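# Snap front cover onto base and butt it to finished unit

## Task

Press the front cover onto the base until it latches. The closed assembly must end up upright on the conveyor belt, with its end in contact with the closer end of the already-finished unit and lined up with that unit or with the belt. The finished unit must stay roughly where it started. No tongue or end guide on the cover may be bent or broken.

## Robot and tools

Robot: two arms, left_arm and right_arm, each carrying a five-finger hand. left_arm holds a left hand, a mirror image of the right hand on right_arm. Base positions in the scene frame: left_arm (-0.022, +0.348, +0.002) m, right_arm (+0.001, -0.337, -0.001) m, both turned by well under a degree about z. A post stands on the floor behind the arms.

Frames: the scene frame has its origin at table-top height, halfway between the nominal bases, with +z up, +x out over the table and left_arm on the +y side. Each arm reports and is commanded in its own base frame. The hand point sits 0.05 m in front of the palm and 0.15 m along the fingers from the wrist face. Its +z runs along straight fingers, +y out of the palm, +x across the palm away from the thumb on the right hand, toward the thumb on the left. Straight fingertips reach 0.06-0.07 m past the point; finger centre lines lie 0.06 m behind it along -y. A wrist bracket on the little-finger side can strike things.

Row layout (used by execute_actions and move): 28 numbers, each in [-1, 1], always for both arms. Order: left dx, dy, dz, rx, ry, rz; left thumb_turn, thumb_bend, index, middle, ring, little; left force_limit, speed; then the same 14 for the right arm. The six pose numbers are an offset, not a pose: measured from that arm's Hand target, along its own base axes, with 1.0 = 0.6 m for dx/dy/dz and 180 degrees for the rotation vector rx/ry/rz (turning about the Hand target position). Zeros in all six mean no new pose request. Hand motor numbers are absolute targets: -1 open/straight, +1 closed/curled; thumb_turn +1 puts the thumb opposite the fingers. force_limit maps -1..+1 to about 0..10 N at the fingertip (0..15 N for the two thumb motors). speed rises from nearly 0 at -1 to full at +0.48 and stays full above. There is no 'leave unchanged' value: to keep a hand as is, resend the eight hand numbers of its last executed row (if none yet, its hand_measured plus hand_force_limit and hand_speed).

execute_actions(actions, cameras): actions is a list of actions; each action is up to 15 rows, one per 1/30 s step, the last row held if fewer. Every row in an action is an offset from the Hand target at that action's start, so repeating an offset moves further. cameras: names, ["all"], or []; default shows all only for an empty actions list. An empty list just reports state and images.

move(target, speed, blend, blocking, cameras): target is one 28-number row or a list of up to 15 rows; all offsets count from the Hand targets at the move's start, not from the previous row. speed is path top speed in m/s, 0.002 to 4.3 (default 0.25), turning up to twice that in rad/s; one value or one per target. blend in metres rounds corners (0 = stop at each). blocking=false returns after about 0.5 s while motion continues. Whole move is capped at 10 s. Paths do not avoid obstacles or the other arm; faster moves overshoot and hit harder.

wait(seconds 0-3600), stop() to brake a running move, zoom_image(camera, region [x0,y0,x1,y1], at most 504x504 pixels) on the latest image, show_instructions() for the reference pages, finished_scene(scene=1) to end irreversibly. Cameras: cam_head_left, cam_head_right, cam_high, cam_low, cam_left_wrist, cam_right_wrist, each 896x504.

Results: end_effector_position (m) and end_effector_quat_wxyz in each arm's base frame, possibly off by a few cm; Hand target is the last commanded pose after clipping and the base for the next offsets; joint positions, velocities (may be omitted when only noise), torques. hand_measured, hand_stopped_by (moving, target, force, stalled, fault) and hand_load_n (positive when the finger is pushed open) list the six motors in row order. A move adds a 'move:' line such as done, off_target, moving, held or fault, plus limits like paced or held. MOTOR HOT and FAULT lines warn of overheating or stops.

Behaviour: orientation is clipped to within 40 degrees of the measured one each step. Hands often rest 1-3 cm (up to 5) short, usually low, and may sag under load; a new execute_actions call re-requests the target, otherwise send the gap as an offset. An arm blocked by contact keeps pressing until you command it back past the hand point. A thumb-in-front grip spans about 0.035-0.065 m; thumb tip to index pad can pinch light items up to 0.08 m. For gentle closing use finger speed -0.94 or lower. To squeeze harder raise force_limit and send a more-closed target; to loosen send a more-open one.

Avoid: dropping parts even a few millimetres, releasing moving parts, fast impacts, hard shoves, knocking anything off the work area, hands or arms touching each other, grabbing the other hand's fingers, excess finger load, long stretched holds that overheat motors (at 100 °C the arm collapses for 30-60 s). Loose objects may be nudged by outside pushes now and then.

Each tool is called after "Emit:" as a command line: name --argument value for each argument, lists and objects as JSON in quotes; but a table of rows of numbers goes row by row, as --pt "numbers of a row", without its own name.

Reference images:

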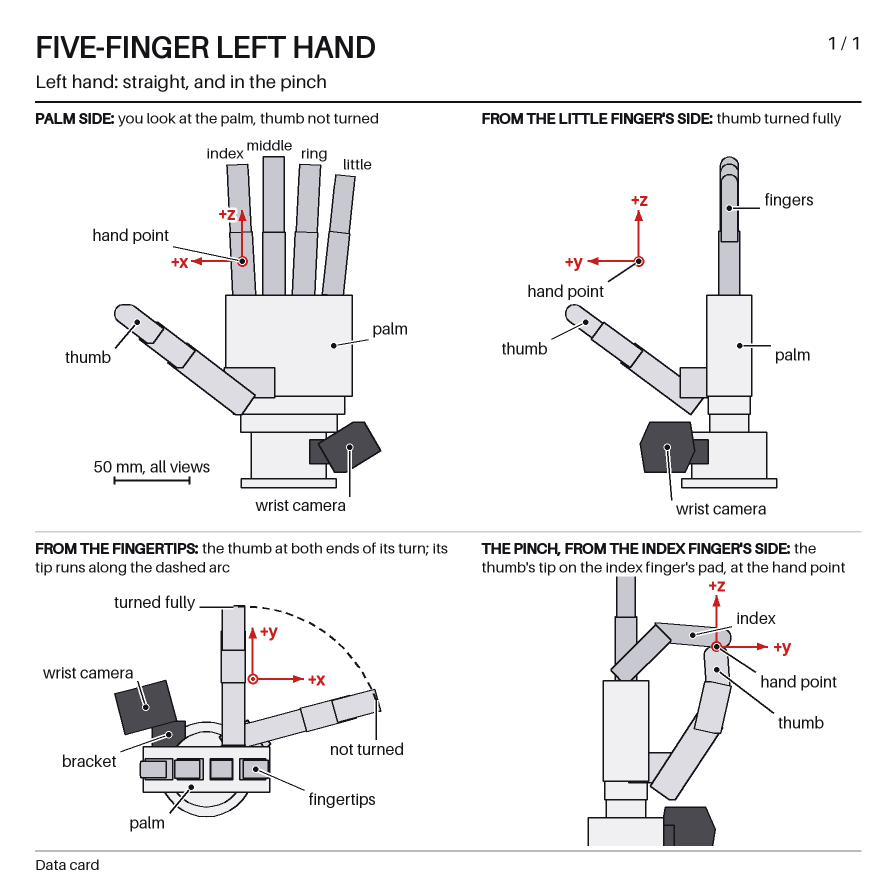

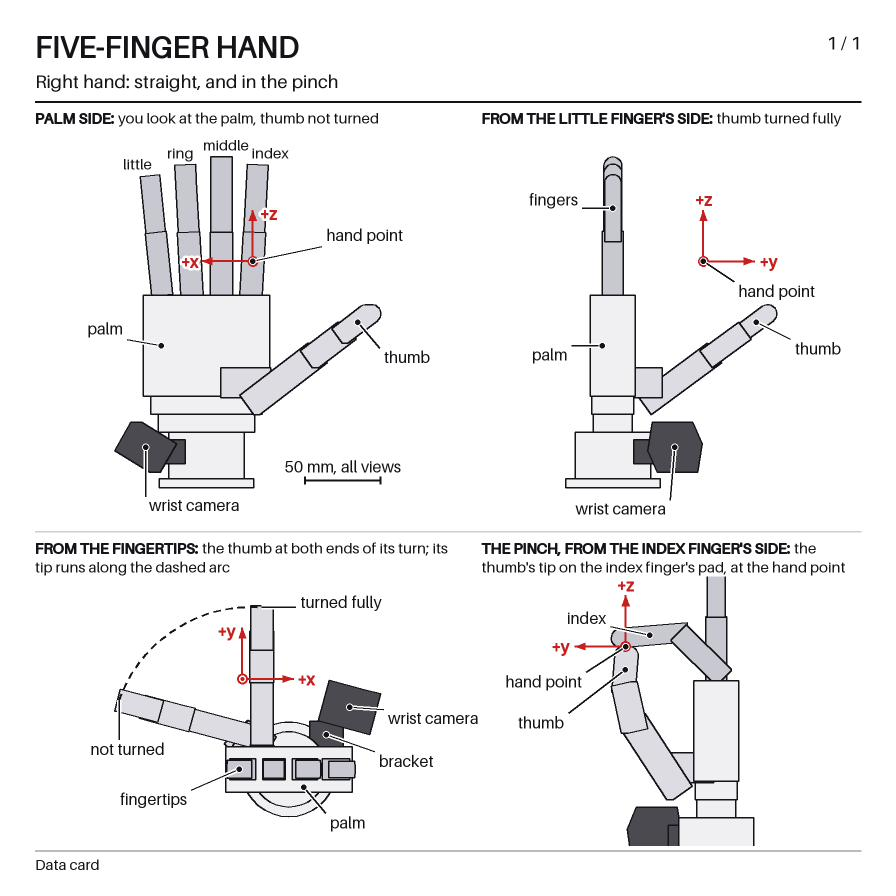

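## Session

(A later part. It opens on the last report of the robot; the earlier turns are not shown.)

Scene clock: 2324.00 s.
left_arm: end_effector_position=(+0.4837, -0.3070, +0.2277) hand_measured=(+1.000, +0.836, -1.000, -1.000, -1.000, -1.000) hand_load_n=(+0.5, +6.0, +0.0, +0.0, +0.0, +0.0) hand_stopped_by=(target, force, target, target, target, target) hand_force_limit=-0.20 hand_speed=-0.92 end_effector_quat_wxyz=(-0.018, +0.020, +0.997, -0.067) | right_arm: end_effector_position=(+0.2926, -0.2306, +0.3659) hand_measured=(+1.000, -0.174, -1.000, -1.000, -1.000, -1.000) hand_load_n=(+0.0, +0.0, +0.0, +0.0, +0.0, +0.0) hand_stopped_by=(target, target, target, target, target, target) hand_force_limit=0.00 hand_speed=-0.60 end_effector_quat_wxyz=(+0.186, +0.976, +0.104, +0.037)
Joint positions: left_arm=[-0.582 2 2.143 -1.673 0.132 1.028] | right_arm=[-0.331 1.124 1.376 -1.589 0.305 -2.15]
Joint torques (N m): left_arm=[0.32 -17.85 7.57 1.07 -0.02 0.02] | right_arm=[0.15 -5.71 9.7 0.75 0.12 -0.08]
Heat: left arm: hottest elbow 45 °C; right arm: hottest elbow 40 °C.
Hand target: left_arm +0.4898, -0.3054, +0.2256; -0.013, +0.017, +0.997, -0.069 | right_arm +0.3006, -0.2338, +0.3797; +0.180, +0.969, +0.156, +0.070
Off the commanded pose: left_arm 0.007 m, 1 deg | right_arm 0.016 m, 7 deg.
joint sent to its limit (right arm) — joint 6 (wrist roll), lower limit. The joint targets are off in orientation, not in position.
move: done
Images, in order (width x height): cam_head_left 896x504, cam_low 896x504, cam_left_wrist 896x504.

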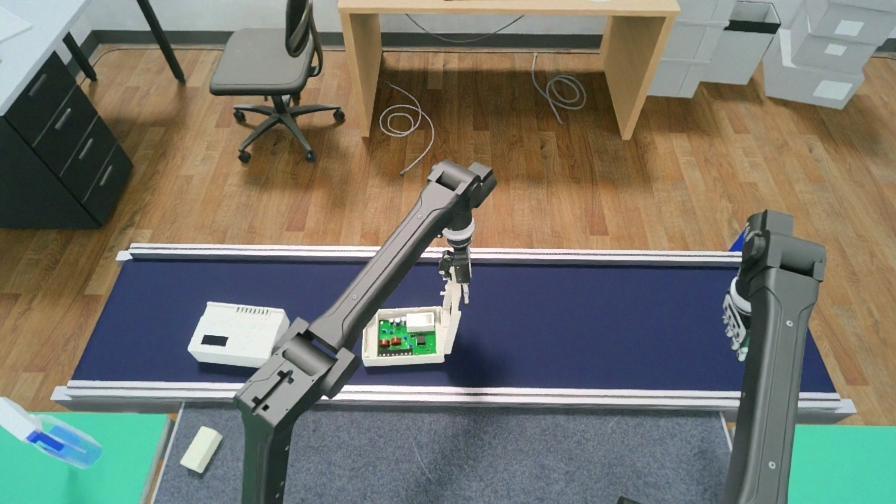

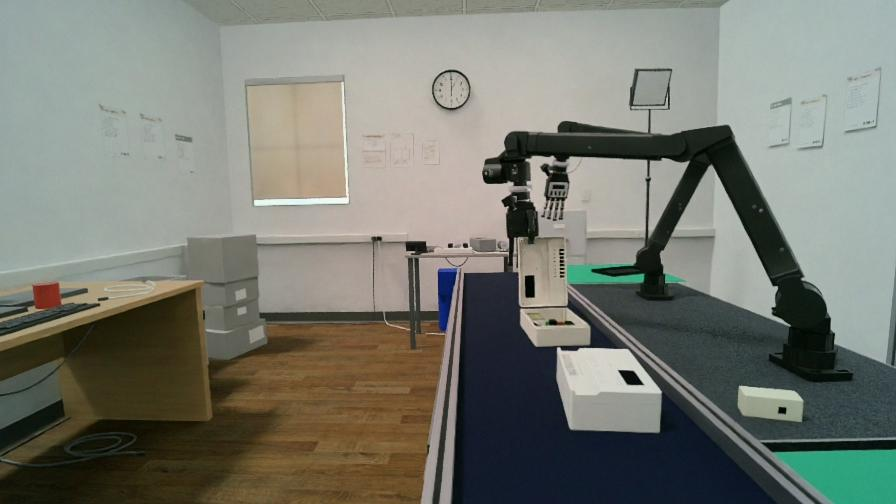

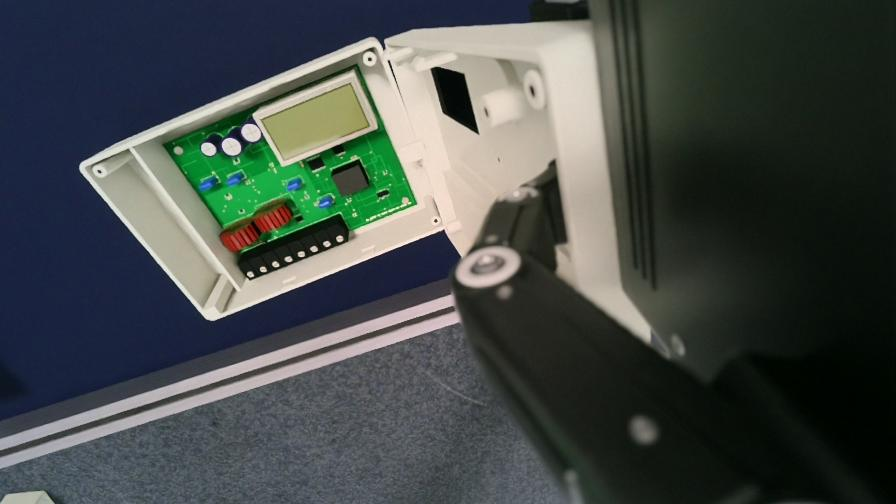

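Emit:
move --target '[0.0, 0.006, 0.004, 0.0, 0.0, 0.013, 1, 0.93, -1, -1, -1, -1, -0.2, -0.92, 0,0,0,0,0,0, 1, -0.17, -1, -1, -1, -1, 0.0, -0.6]' --speed 0.04 --cameras '["cam_low","cam_left_wrist","cam_head_left"]'

Emit:
zoom_image --camera "cam_low" --region '[490, 200, 610, 340]'

Emit:
zoom_image --camera "cam_left_wrist" --region '[350, 20, 510, 270]'

Scene clock: 2335.07 s.
left_arm: end_effector_position=(+0.4851, -0.3037, +0.2278) hand_measured=(+1.000, +0.836, -1.000, -1.000, -1.000, -1.000) hand_load_n=(+0.0, +6.0, +0.0, +0.0, +0.0, +0.0) hand_stopped_by=(target, force, target, target, target, target) hand_force_limit=-0.20 hand_speed=-0.92 end_effector_quat_wxyz=(-0.018, +0.009, +0.998, -0.066) | right_arm: end_effector_position=(+0.2926, -0.2306, +0.3659) hand_measured=(+1.000, -0.174, -1.000, -1.000, -1.000, -1.000) hand_load_n=(+0.0, +0.0, +0.0, +0.0, +0.0, +0.0) hand_stopped_by=(target, target, target, target, target, target) hand_force_limit=0.00 hand_speed=-0.60 end_effector_quat_wxyz=(+0.186, +0.976, +0.104, +0.037)
Joint positions: left_arm=[-0.574 2 2.143 -1.673 0.132 1.011] | right_arm=[-0.331 1.124 1.376 -1.589 0.305 -2.15]
Joint torques (N m): left_arm=[0.21 -18.55 7.46 1.07 -0.09 -0.15] | right_arm=[0.15 -5.66 9.69 0.75 0.13 -0.08]
Heat: left arm: hottest elbow 44 °C; right arm: hottest elbow 40 °C.
Hand target: left_arm +0.4898, -0.3017, +0.2280; -0.012, -0.003, +0.998, -0.069 | right_arm +0.3006, -0.2338, +0.3797; +0.180, +0.969, +0.156, +0.070
Off the commanded pose: left_arm 0.005 m, 2 deg | right_arm 0.016 m, 7 deg.
joint sent to its limit (right arm) — joint 6 (wrist roll), lower limit. The joint targets are off in orientation, not in position.
move: done
Images, in order (width x height): cam_head_left 896x504, cam_low 896x504, cam_left_wrist 896x504.

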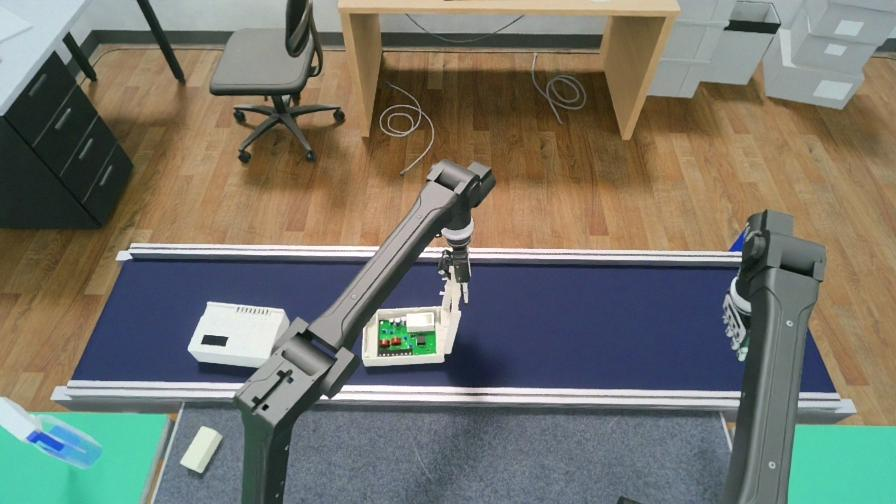

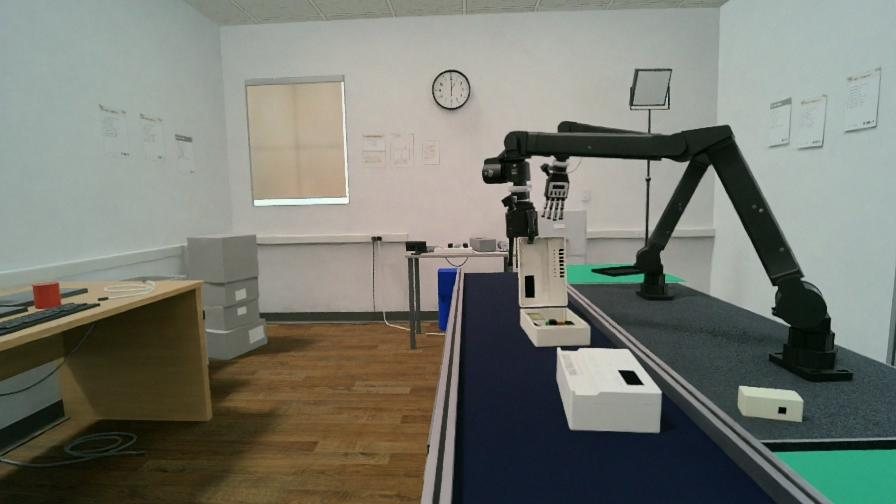

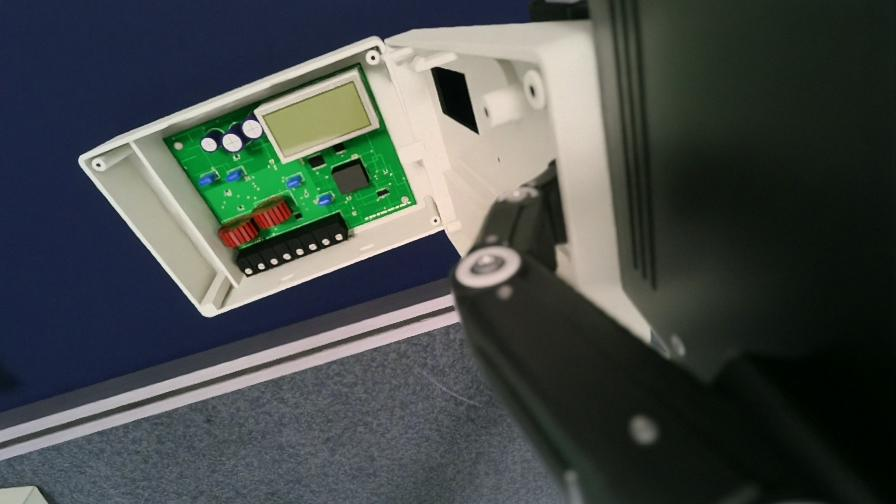

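Scaled by 3.600 from the camera's image (finer frame: 1280x720).

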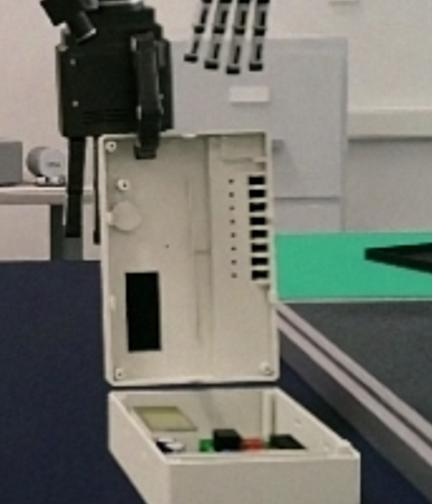

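Scaled by 2.016 from the camera's image (finer frame: 1280x720).

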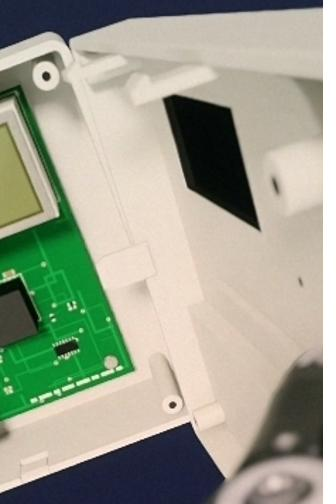

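Emit:
move --target '[0.0, 0.0477, -0.0047, -0.0556, 0.0, 0.0, 1, 0.93, -1, -1, -1, -1, -0.2, -0.92, 0,0,0,0,0,0, 1, -0.17, -1, -1, -1, -1, 0.0, -0.6]' --speed 0.04 --cameras '["cam_low","cam_left_wrist","cam_head_left"]'

Emit:
zoom_image --camera "cam_low" --region '[490, 200, 610, 340]'

Emit:
zoom_image --camera "cam_left_wrist" --region '[350, 20, 510, 270]'

Emit:
zoom_image --camera "cam_head_left" --region '[350, 220, 500, 380]'

Scene clock: 2349.77 s.
left_arm: end_effector_position=(+0.4859, -0.2764, +0.2133) hand_measured=(+1.000, +0.836, -1.000, -1.000, -1.000, -1.000) hand_load_n=(+0.5, +4.0, -0.5, +0.0, +0.0, +0.0) hand_stopped_by=(target, force, target, target, target, target) hand_force_limit=-0.20 hand_speed=-0.92 end_effector_quat_wxyz=(-0.028, -0.008, +0.989, -0.146) | right_arm: end_effector_position=(+0.2926, -0.2306, +0.3659) hand_measured=(+1.000, -0.174, -1.000, -1.000, -1.000, -1.000) hand_load_n=(-0.5, +0.0, +0.0, +0.0, +0.0, +0.0) hand_stopped_by=(target, target, target, target, target, target) hand_force_limit=0.00 hand_speed=-0.60 end_effector_quat_wxyz=(+0.186, +0.976, +0.104, +0.037)
Joint positions: left_arm=[-0.483 1.901 1.957 -1.536 0.285 1.058] | right_arm=[-0.331 1.124 1.376 -1.589 0.305 -2.15]
Joint torques (N m): left_arm=[0.15 -18.67 7.45 1.31 0.25 0.15] | right_arm=[0.15 -5.66 9.69 0.75 0.12 -0.08]
Heat: left arm: hottest elbow 43 °C; right arm: hottest elbow 40 °C.
Hand target: left_arm +0.4898, -0.2730, +0.2251; -0.012, -0.002, +0.988, -0.156 | right_arm +0.3006, -0.2338, +0.3797; +0.180, +0.969, +0.156, +0.070
Off the commanded pose: left_arm 0.013 m, 2 deg | right_arm 0.016 m, 7 deg.
joint sent to its limit (right arm) — joint 6 (wrist roll), lower limit. The joint targets are off in orientation, not in position.
move: off_target (left_arm)
Images, in order (width x height): cam_head_left 896x504, cam_low 896x504, cam_left_wrist 896x504.

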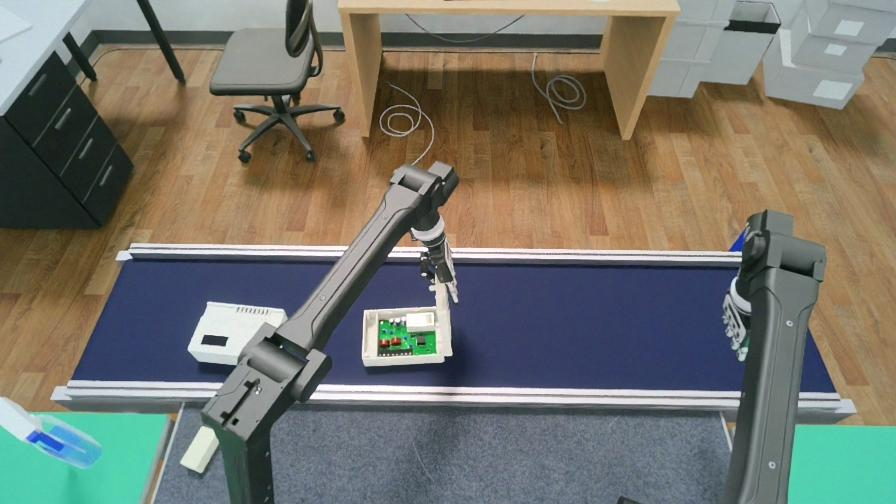

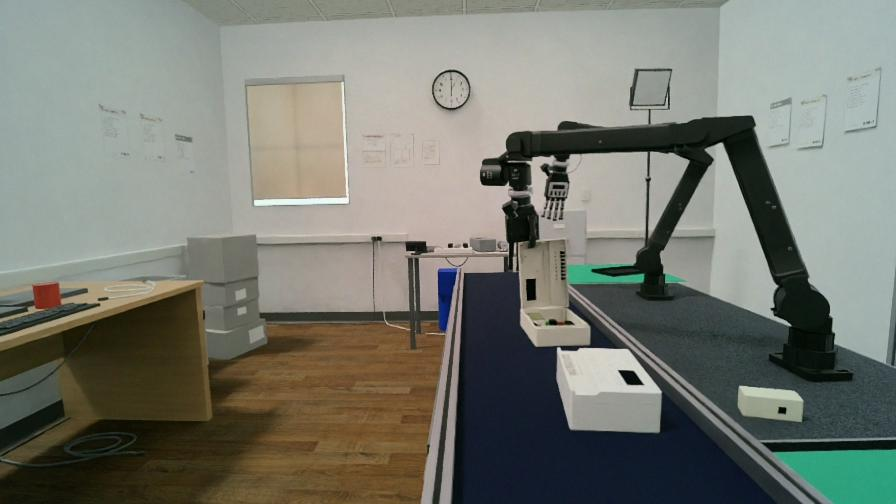

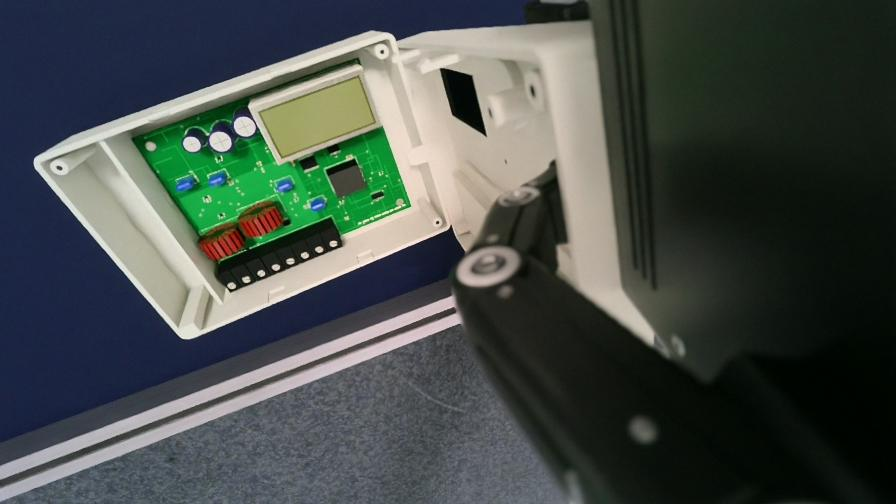

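Scaled by 3.600 from the camera's image (finer frame: 1280x720).

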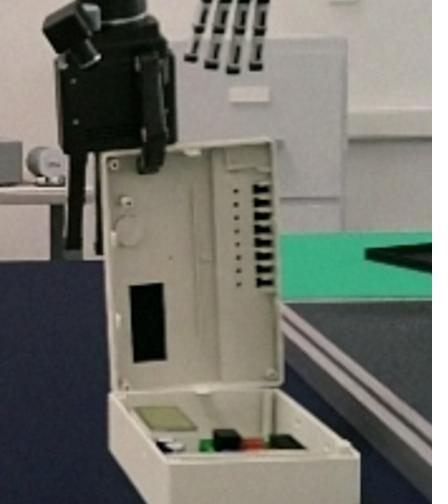

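Scaled by 2.016 from the camera's image (finer frame: 1280x720).

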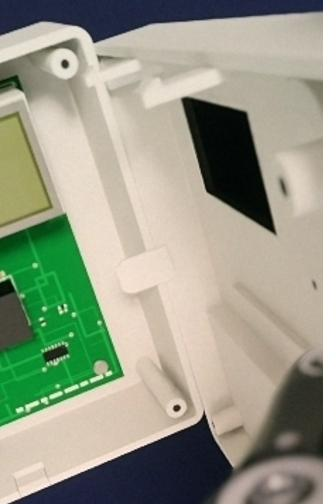

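Scaled by 3.150 from the camera's image (finer frame: 1280x720).

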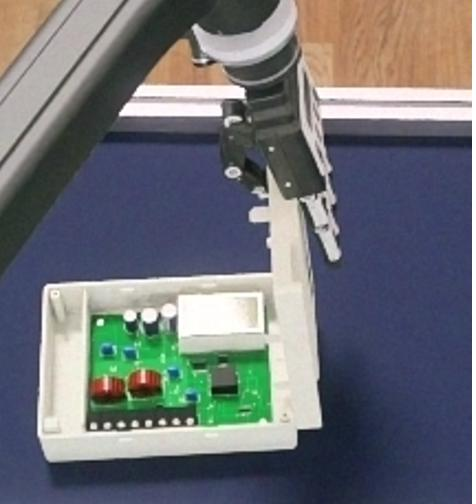

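Emit:
move --target '[-0.003, 0.007, 0.030, 0.0, 0.0, 0.0, 1, 0.93, -1, -1, -1, -1, -0.2, -0.92, 0,0,0,0,0,0, 1, -0.17, -1, -1, -1, -1, 0.0, -0.6]' --speed 0.04 --cameras '["cam_low","cam_left_wrist","cam_head_left"]'

Emit:
zoom_image --camera "cam_low" --region '[490, 200, 610, 340]'

Emit:
zoom_image --camera "cam_left_wrist" --region '[350, 20, 510, 270]'

Scene clock: 2358.47 s.
left_arm: end_effector_position=(+0.4824, -0.2726, +0.2165) hand_measured=(+1.000, +0.836, -1.000, -1.000, -1.000, -1.000) hand_load_n=(+0.0, +4.5, +0.0, +0.0, +0.0, +0.0) hand_stopped_by=(target, force, target, target, target, target) hand_force_limit=-0.20 hand_speed=-0.92 end_effector_quat_wxyz=(-0.033, -0.008, +0.989, -0.144) | right_arm: end_effector_position=(+0.2926, -0.2306, +0.3659) hand_measured=(+1.000, -0.174, -1.000, -1.000, -1.000, -1.000) hand_load_n=(+0.0, +0.0, +0.0, +0.0, +0.0, +0.0) hand_stopped_by=(target, target, target, target, target, target) hand_force_limit=0.00 hand_speed=-0.60 end_effector_quat_wxyz=(+0.186, +0.976, +0.104, +0.037)
Joint positions: left_arm=[-0.48 1.896 1.957 -1.553 0.285 1.064] | right_arm=[-0.331 1.124 1.376 -1.589 0.305 -2.15]
Joint torques (N m): left_arm=[0.44 -18.67 9.89 0.2 0.26 0.16] | right_arm=[0.21 -5.66 9.69 0.75 0.12 -0.08]
Heat: left arm: hottest elbow 42 °C; right arm: hottest elbow 40 °C.
Hand target: left_arm +0.4881, -0.2688, +0.2430; -0.012, -0.002, +0.988, -0.156 | right_arm +0.3006, -0.2338, +0.3797; +0.180, +0.969, +0.156, +0.070
Off the commanded pose: left_arm 0.027 m, 3 deg | right_arm 0.016 m, 7 deg.
joint sent to its limit (right arm) — joint 6 (wrist roll), lower limit. The joint targets are off in orientation, not in position.
move: off_target (left_arm)
Images, in order (width x height): cam_head_left 896x504, cam_low 896x504, cam_left_wrist 896x504.

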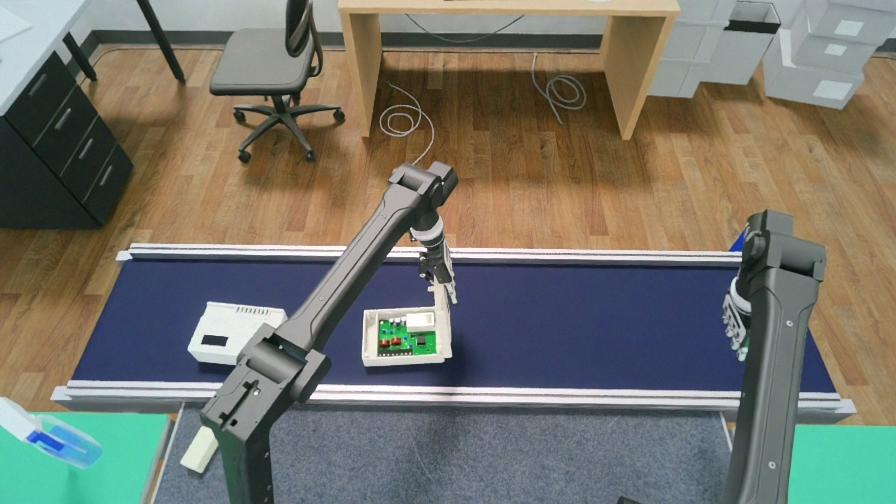

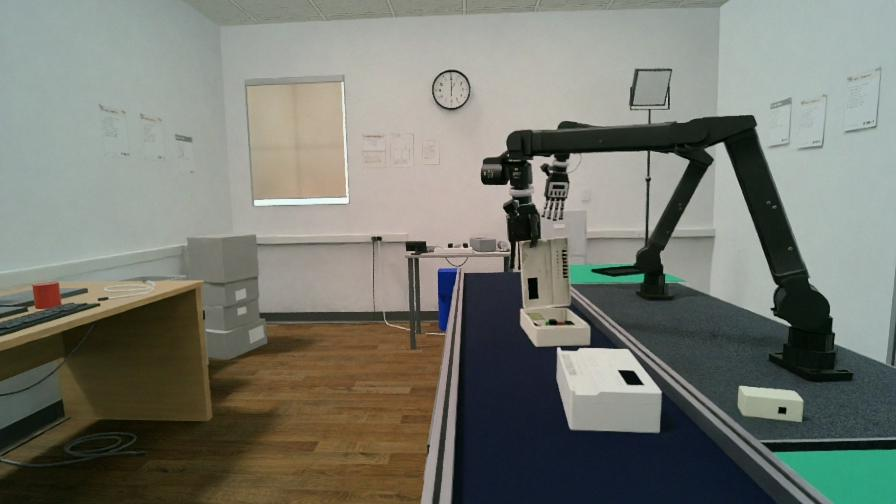

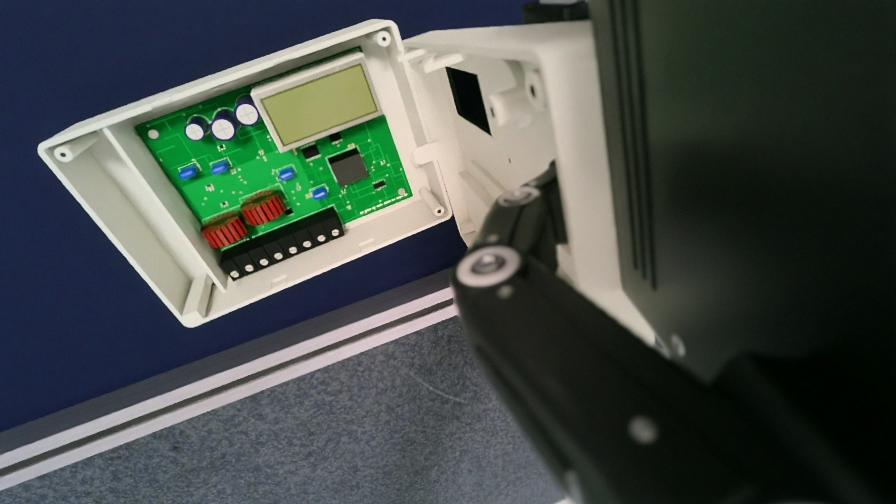

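Scaled by 3.600 from the camera's image (finer frame: 1280x720).

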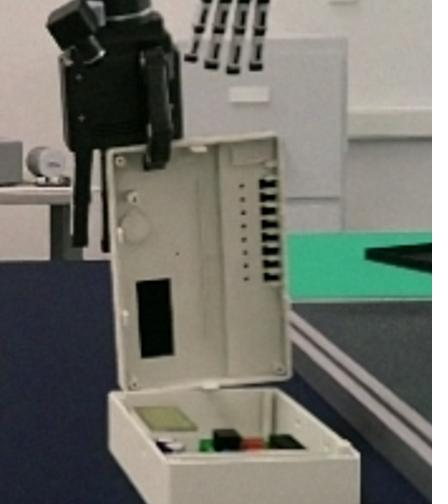

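Scaled by 2.016 from the camera's image (finer frame: 1280x720).

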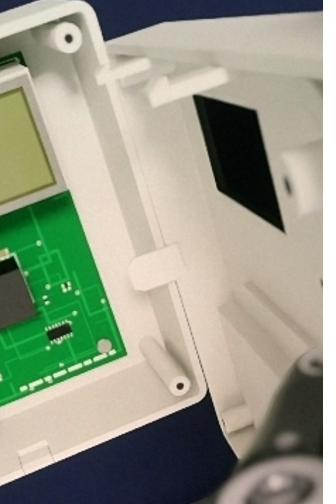

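Emit:
move --target '[0.005, 0.007, 0.0, 0.0, -0.022, 0.0, 1, 0.93, -1, -1, -1, -1, -0.2, -0.92, 0,0,0,0,0,0, 1, -0.17, -1, -1, -1, -1, 0.0, -0.6]' --speed 0.04 --cameras '["cam_low","cam_left_wrist","cam_head_left"]'

Emit:
zoom_image --camera "cam_low" --region '[490, 200, 610, 340]'

Emit:
zoom_image --camera "cam_left_wrist" --region '[350, 20, 510, 270]'

Scene clock: 2364.43 s.
left_arm: end_effector_position=(+0.4866, -0.2680, +0.2281) hand_measured=(+1.000, +0.836, -1.000, -1.000, -1.000, -1.000) hand_load_n=(+0.0, +4.0, +0.0, +0.0, +0.0, +0.0) hand_stopped_by=(target, force, target, target, target, target) hand_force_limit=-0.20 hand_speed=-0.92 end_effector_quat_wxyz=(+0.001, -0.003, +0.989, -0.147) | right_arm: end_effector_position=(+0.2926, -0.2306, +0.3659) hand_measured=(+1.000, -0.174, -1.000, -1.000, -1.000, -1.000) hand_load_n=(+0.0, +0.0, +0.0, +0.0, +0.0, +0.0) hand_stopped_by=(target, target, target, target, target, target) hand_force_limit=0.00 hand_speed=-0.60 end_effector_quat_wxyz=(+0.186, +0.976, +0.104, +0.037)
Joint positions: left_arm=[-0.479 1.851 1.927 -1.505 0.259 1.067] | right_arm=[-0.331 1.124 1.376 -1.589 0.305 -2.15]
Joint torques (N m): left_arm=[0.5 -18.26 7.68 1.4 0.04 0.14] | right_arm=[0.15 -5.66 9.7 0.75 0.12 -0.08]
Heat: left arm: hottest elbow 43 °C; right arm: hottest elbow 40 °C.
Hand target: left_arm +0.4911, -0.2645, +0.2431; +0.022, +0.003, +0.988, -0.156 | right_arm +0.3006, -0.2338, +0.3797; +0.180, +0.969, +0.156, +0.070
Off the commanded pose: left_arm 0.016 m, 3 deg | right_arm 0.016 m, 7 deg.
joint sent to its limit (right arm) — joint 6 (wrist roll), lower limit. The joint targets are off in orientation, not in position.
move: off_target (left_arm)
Images, in order (width x height): cam_head_left 896x504, cam_low 896x504, cam_left_wrist 896x504.

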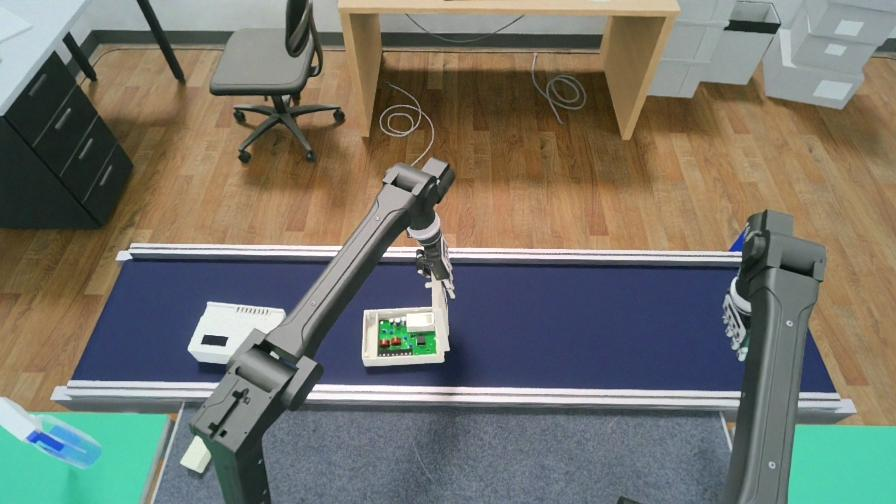

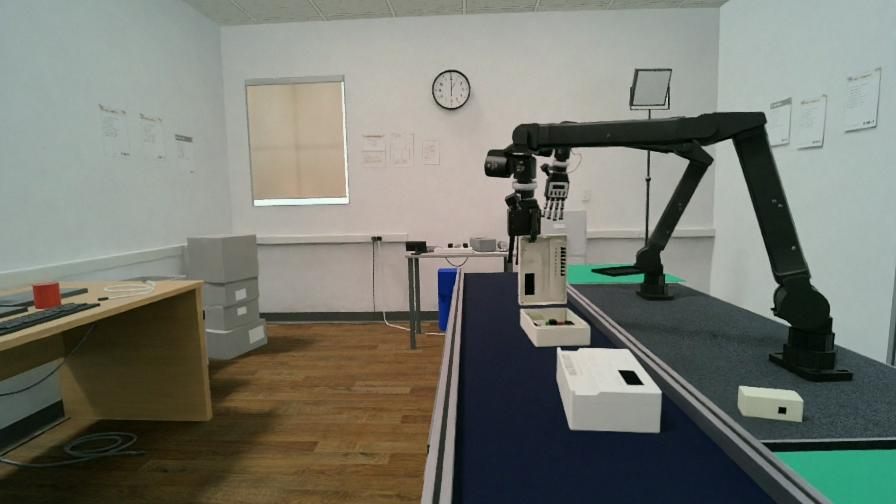

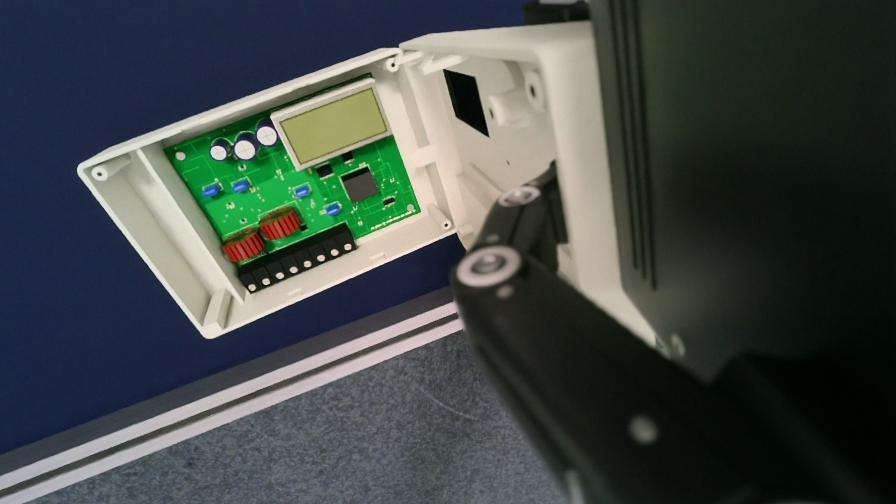

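Scaled by 3.600 from the camera's image (finer frame: 1280x720).

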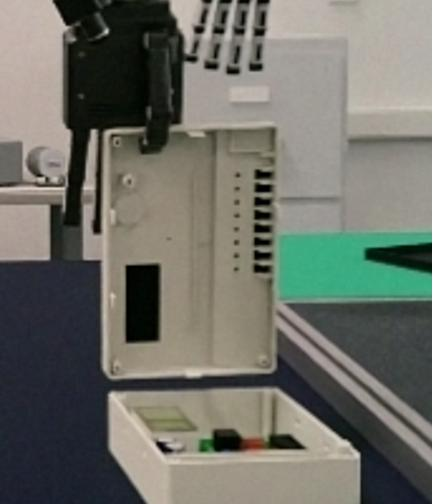

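Scaled by 2.016 from the camera's image (finer frame: 1280x720).

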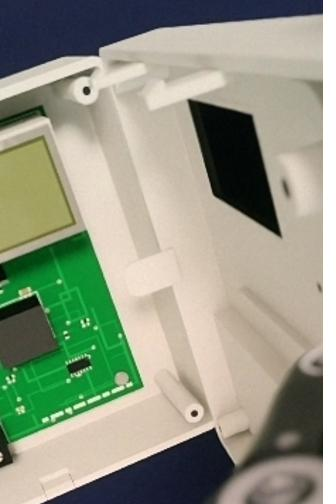

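Emit:
move --target '[-0.007, 0.056, -0.0163, -0.0667, 0.008, 0.0, 1, 0.93, -1, -1, -1, -1, -0.2, -0.92, 0,0,0,0,0,0, 1, -0.17, -1, -1, -1, -1, 0.0, -0.6]' --speed 0.04 --cameras '["cam_low","cam_left_wrist","cam_head_left"]'

Emit:
zoom_image --camera "cam_low" --region '[490, 200, 610, 340]'

Emit:
zoom_image --camera "cam_left_wrist" --region '[350, 20, 510, 270]'

Emit:
zoom_image --camera "cam_head_left" --region '[350, 220, 500, 380]'

Scene clock: 2371.67 s.
left_arm: end_effector_position=(+0.4827, -0.2329, +0.2196) hand_measured=(+1.000, +0.836, -1.000, -1.000, -1.000, -1.000) hand_load_n=(+0.0, +4.0, +0.0, +0.0, +0.0, +0.0) hand_stopped_by=(target, force, target, target, target, target) hand_force_limit=-0.20 hand_speed=-0.92 end_effector_quat_wxyz=(-0.010, -0.009, +0.969, -0.248) | right_arm: end_effector_position=(+0.2926, -0.2306, +0.3659) hand_measured=(+1.000, -0.174, -1.000, -1.000, -1.000, -1.000) hand_load_n=(+0.0, +0.0, +0.0, +0.0, +0.0, +0.0) hand_stopped_by=(target, target, target, target, target, target) hand_force_limit=0.00 hand_speed=-0.60 end_effector_quat_wxyz=(+0.186, +0.976, +0.104, +0.037)
Joint positions: left_arm=[-0.354 1.754 1.756 -1.4 0.474 1.156] | right_arm=[-0.331 1.124 1.376 -1.589 0.305 -2.15]
Joint torques (N m): left_arm=[0.21 -16.97 7.8 1.61 0.54 0.15] | right_arm=[0.15 -5.66 9.69 0.75 0.12 -0.08]
Heat: left arm: hottest elbow 42 °C; right arm: hottest elbow 40 °C.
Hand target: left_arm +0.4867, -0.2311, +0.2333; +0.010, -0.001, +0.966, -0.258 | right_arm +0.3006, -0.2338, +0.3797; +0.180, +0.969, +0.156, +0.070
Off the commanded pose: left_arm 0.014 m, 3 deg | right_arm 0.016 m, 7 deg.
joint sent to its limit (right arm) — joint 6 (wrist roll), lower limit. The joint targets are off in orientation, not in position.
move: off_target (left_arm)
Images, in order (width x height): cam_head_left 896x504, cam_low 896x504, cam_left_wrist 896x504.

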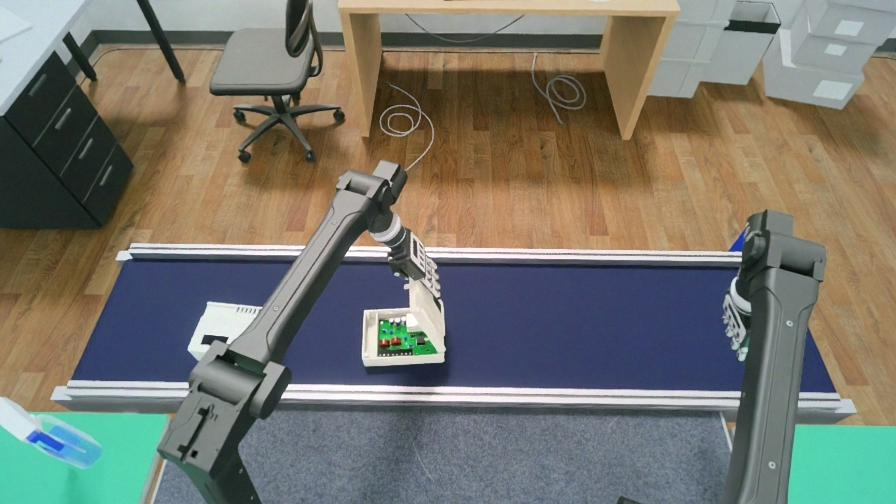

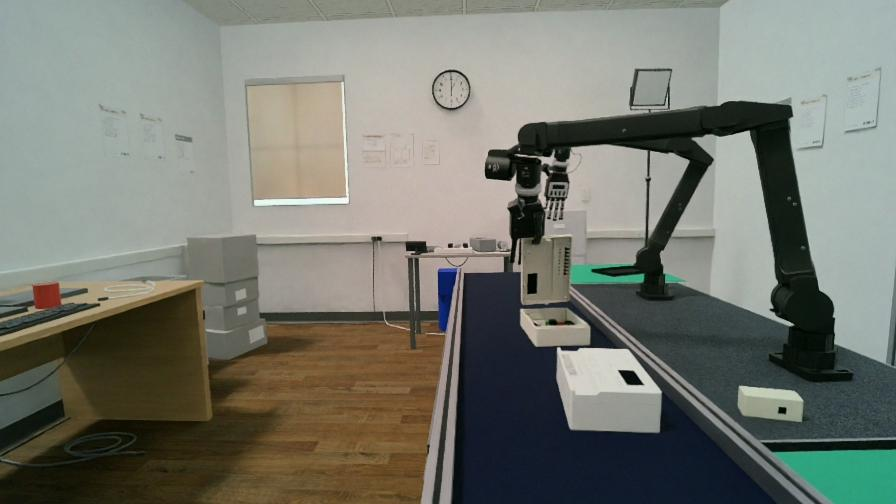

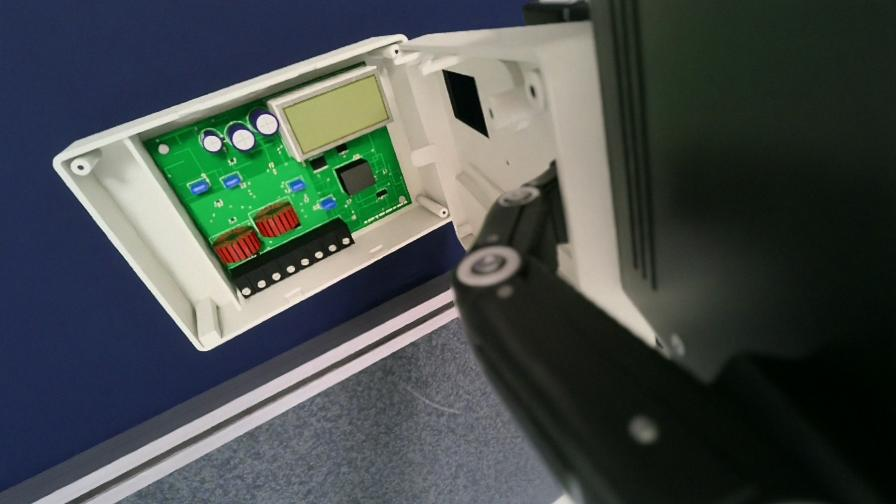

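Scaled by 3.600 from the camera's image (finer frame: 1280x720).

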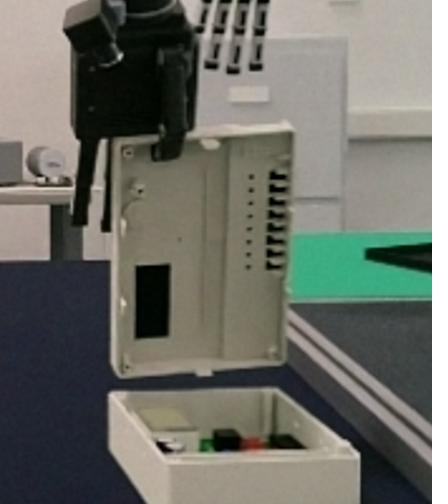

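Scaled by 2.016 from the camera's image (finer frame: 1280x720).

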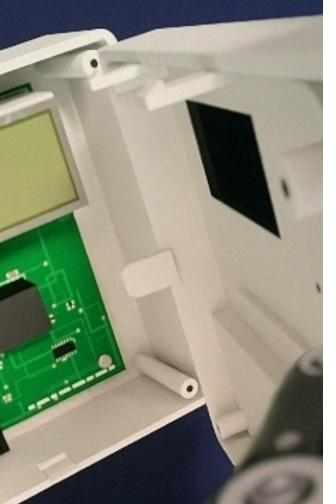

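Scaled by 3.150 from the camera's image (finer frame: 1280x720).

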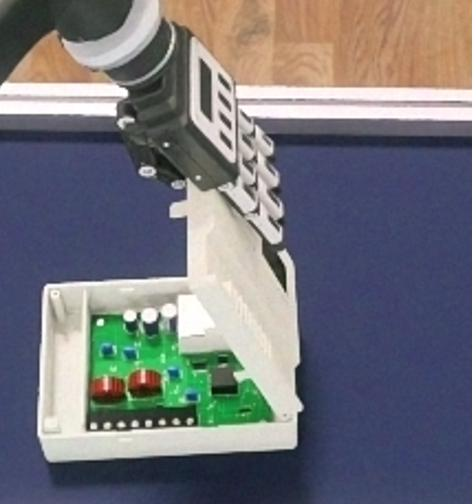

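Emit:
zoom_image --camera "cam_head_left" --region '[400, 300, 460, 370]'

Emit:
zoom_image --camera "cam_low" --region '[510, 280, 600, 340]'

Scaled by 7.200 from the camera's image (finer frame: 1280x720).

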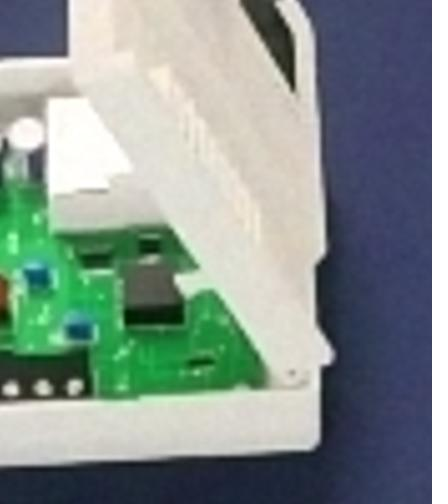

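Scaled by 5.600 from the camera's image (finer frame: 1280x720).

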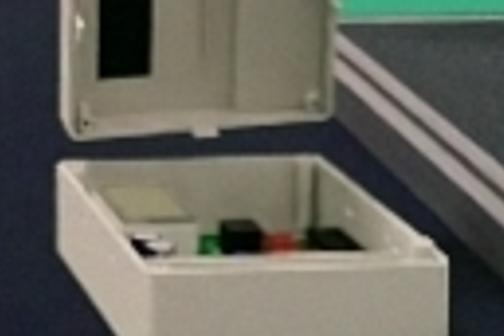

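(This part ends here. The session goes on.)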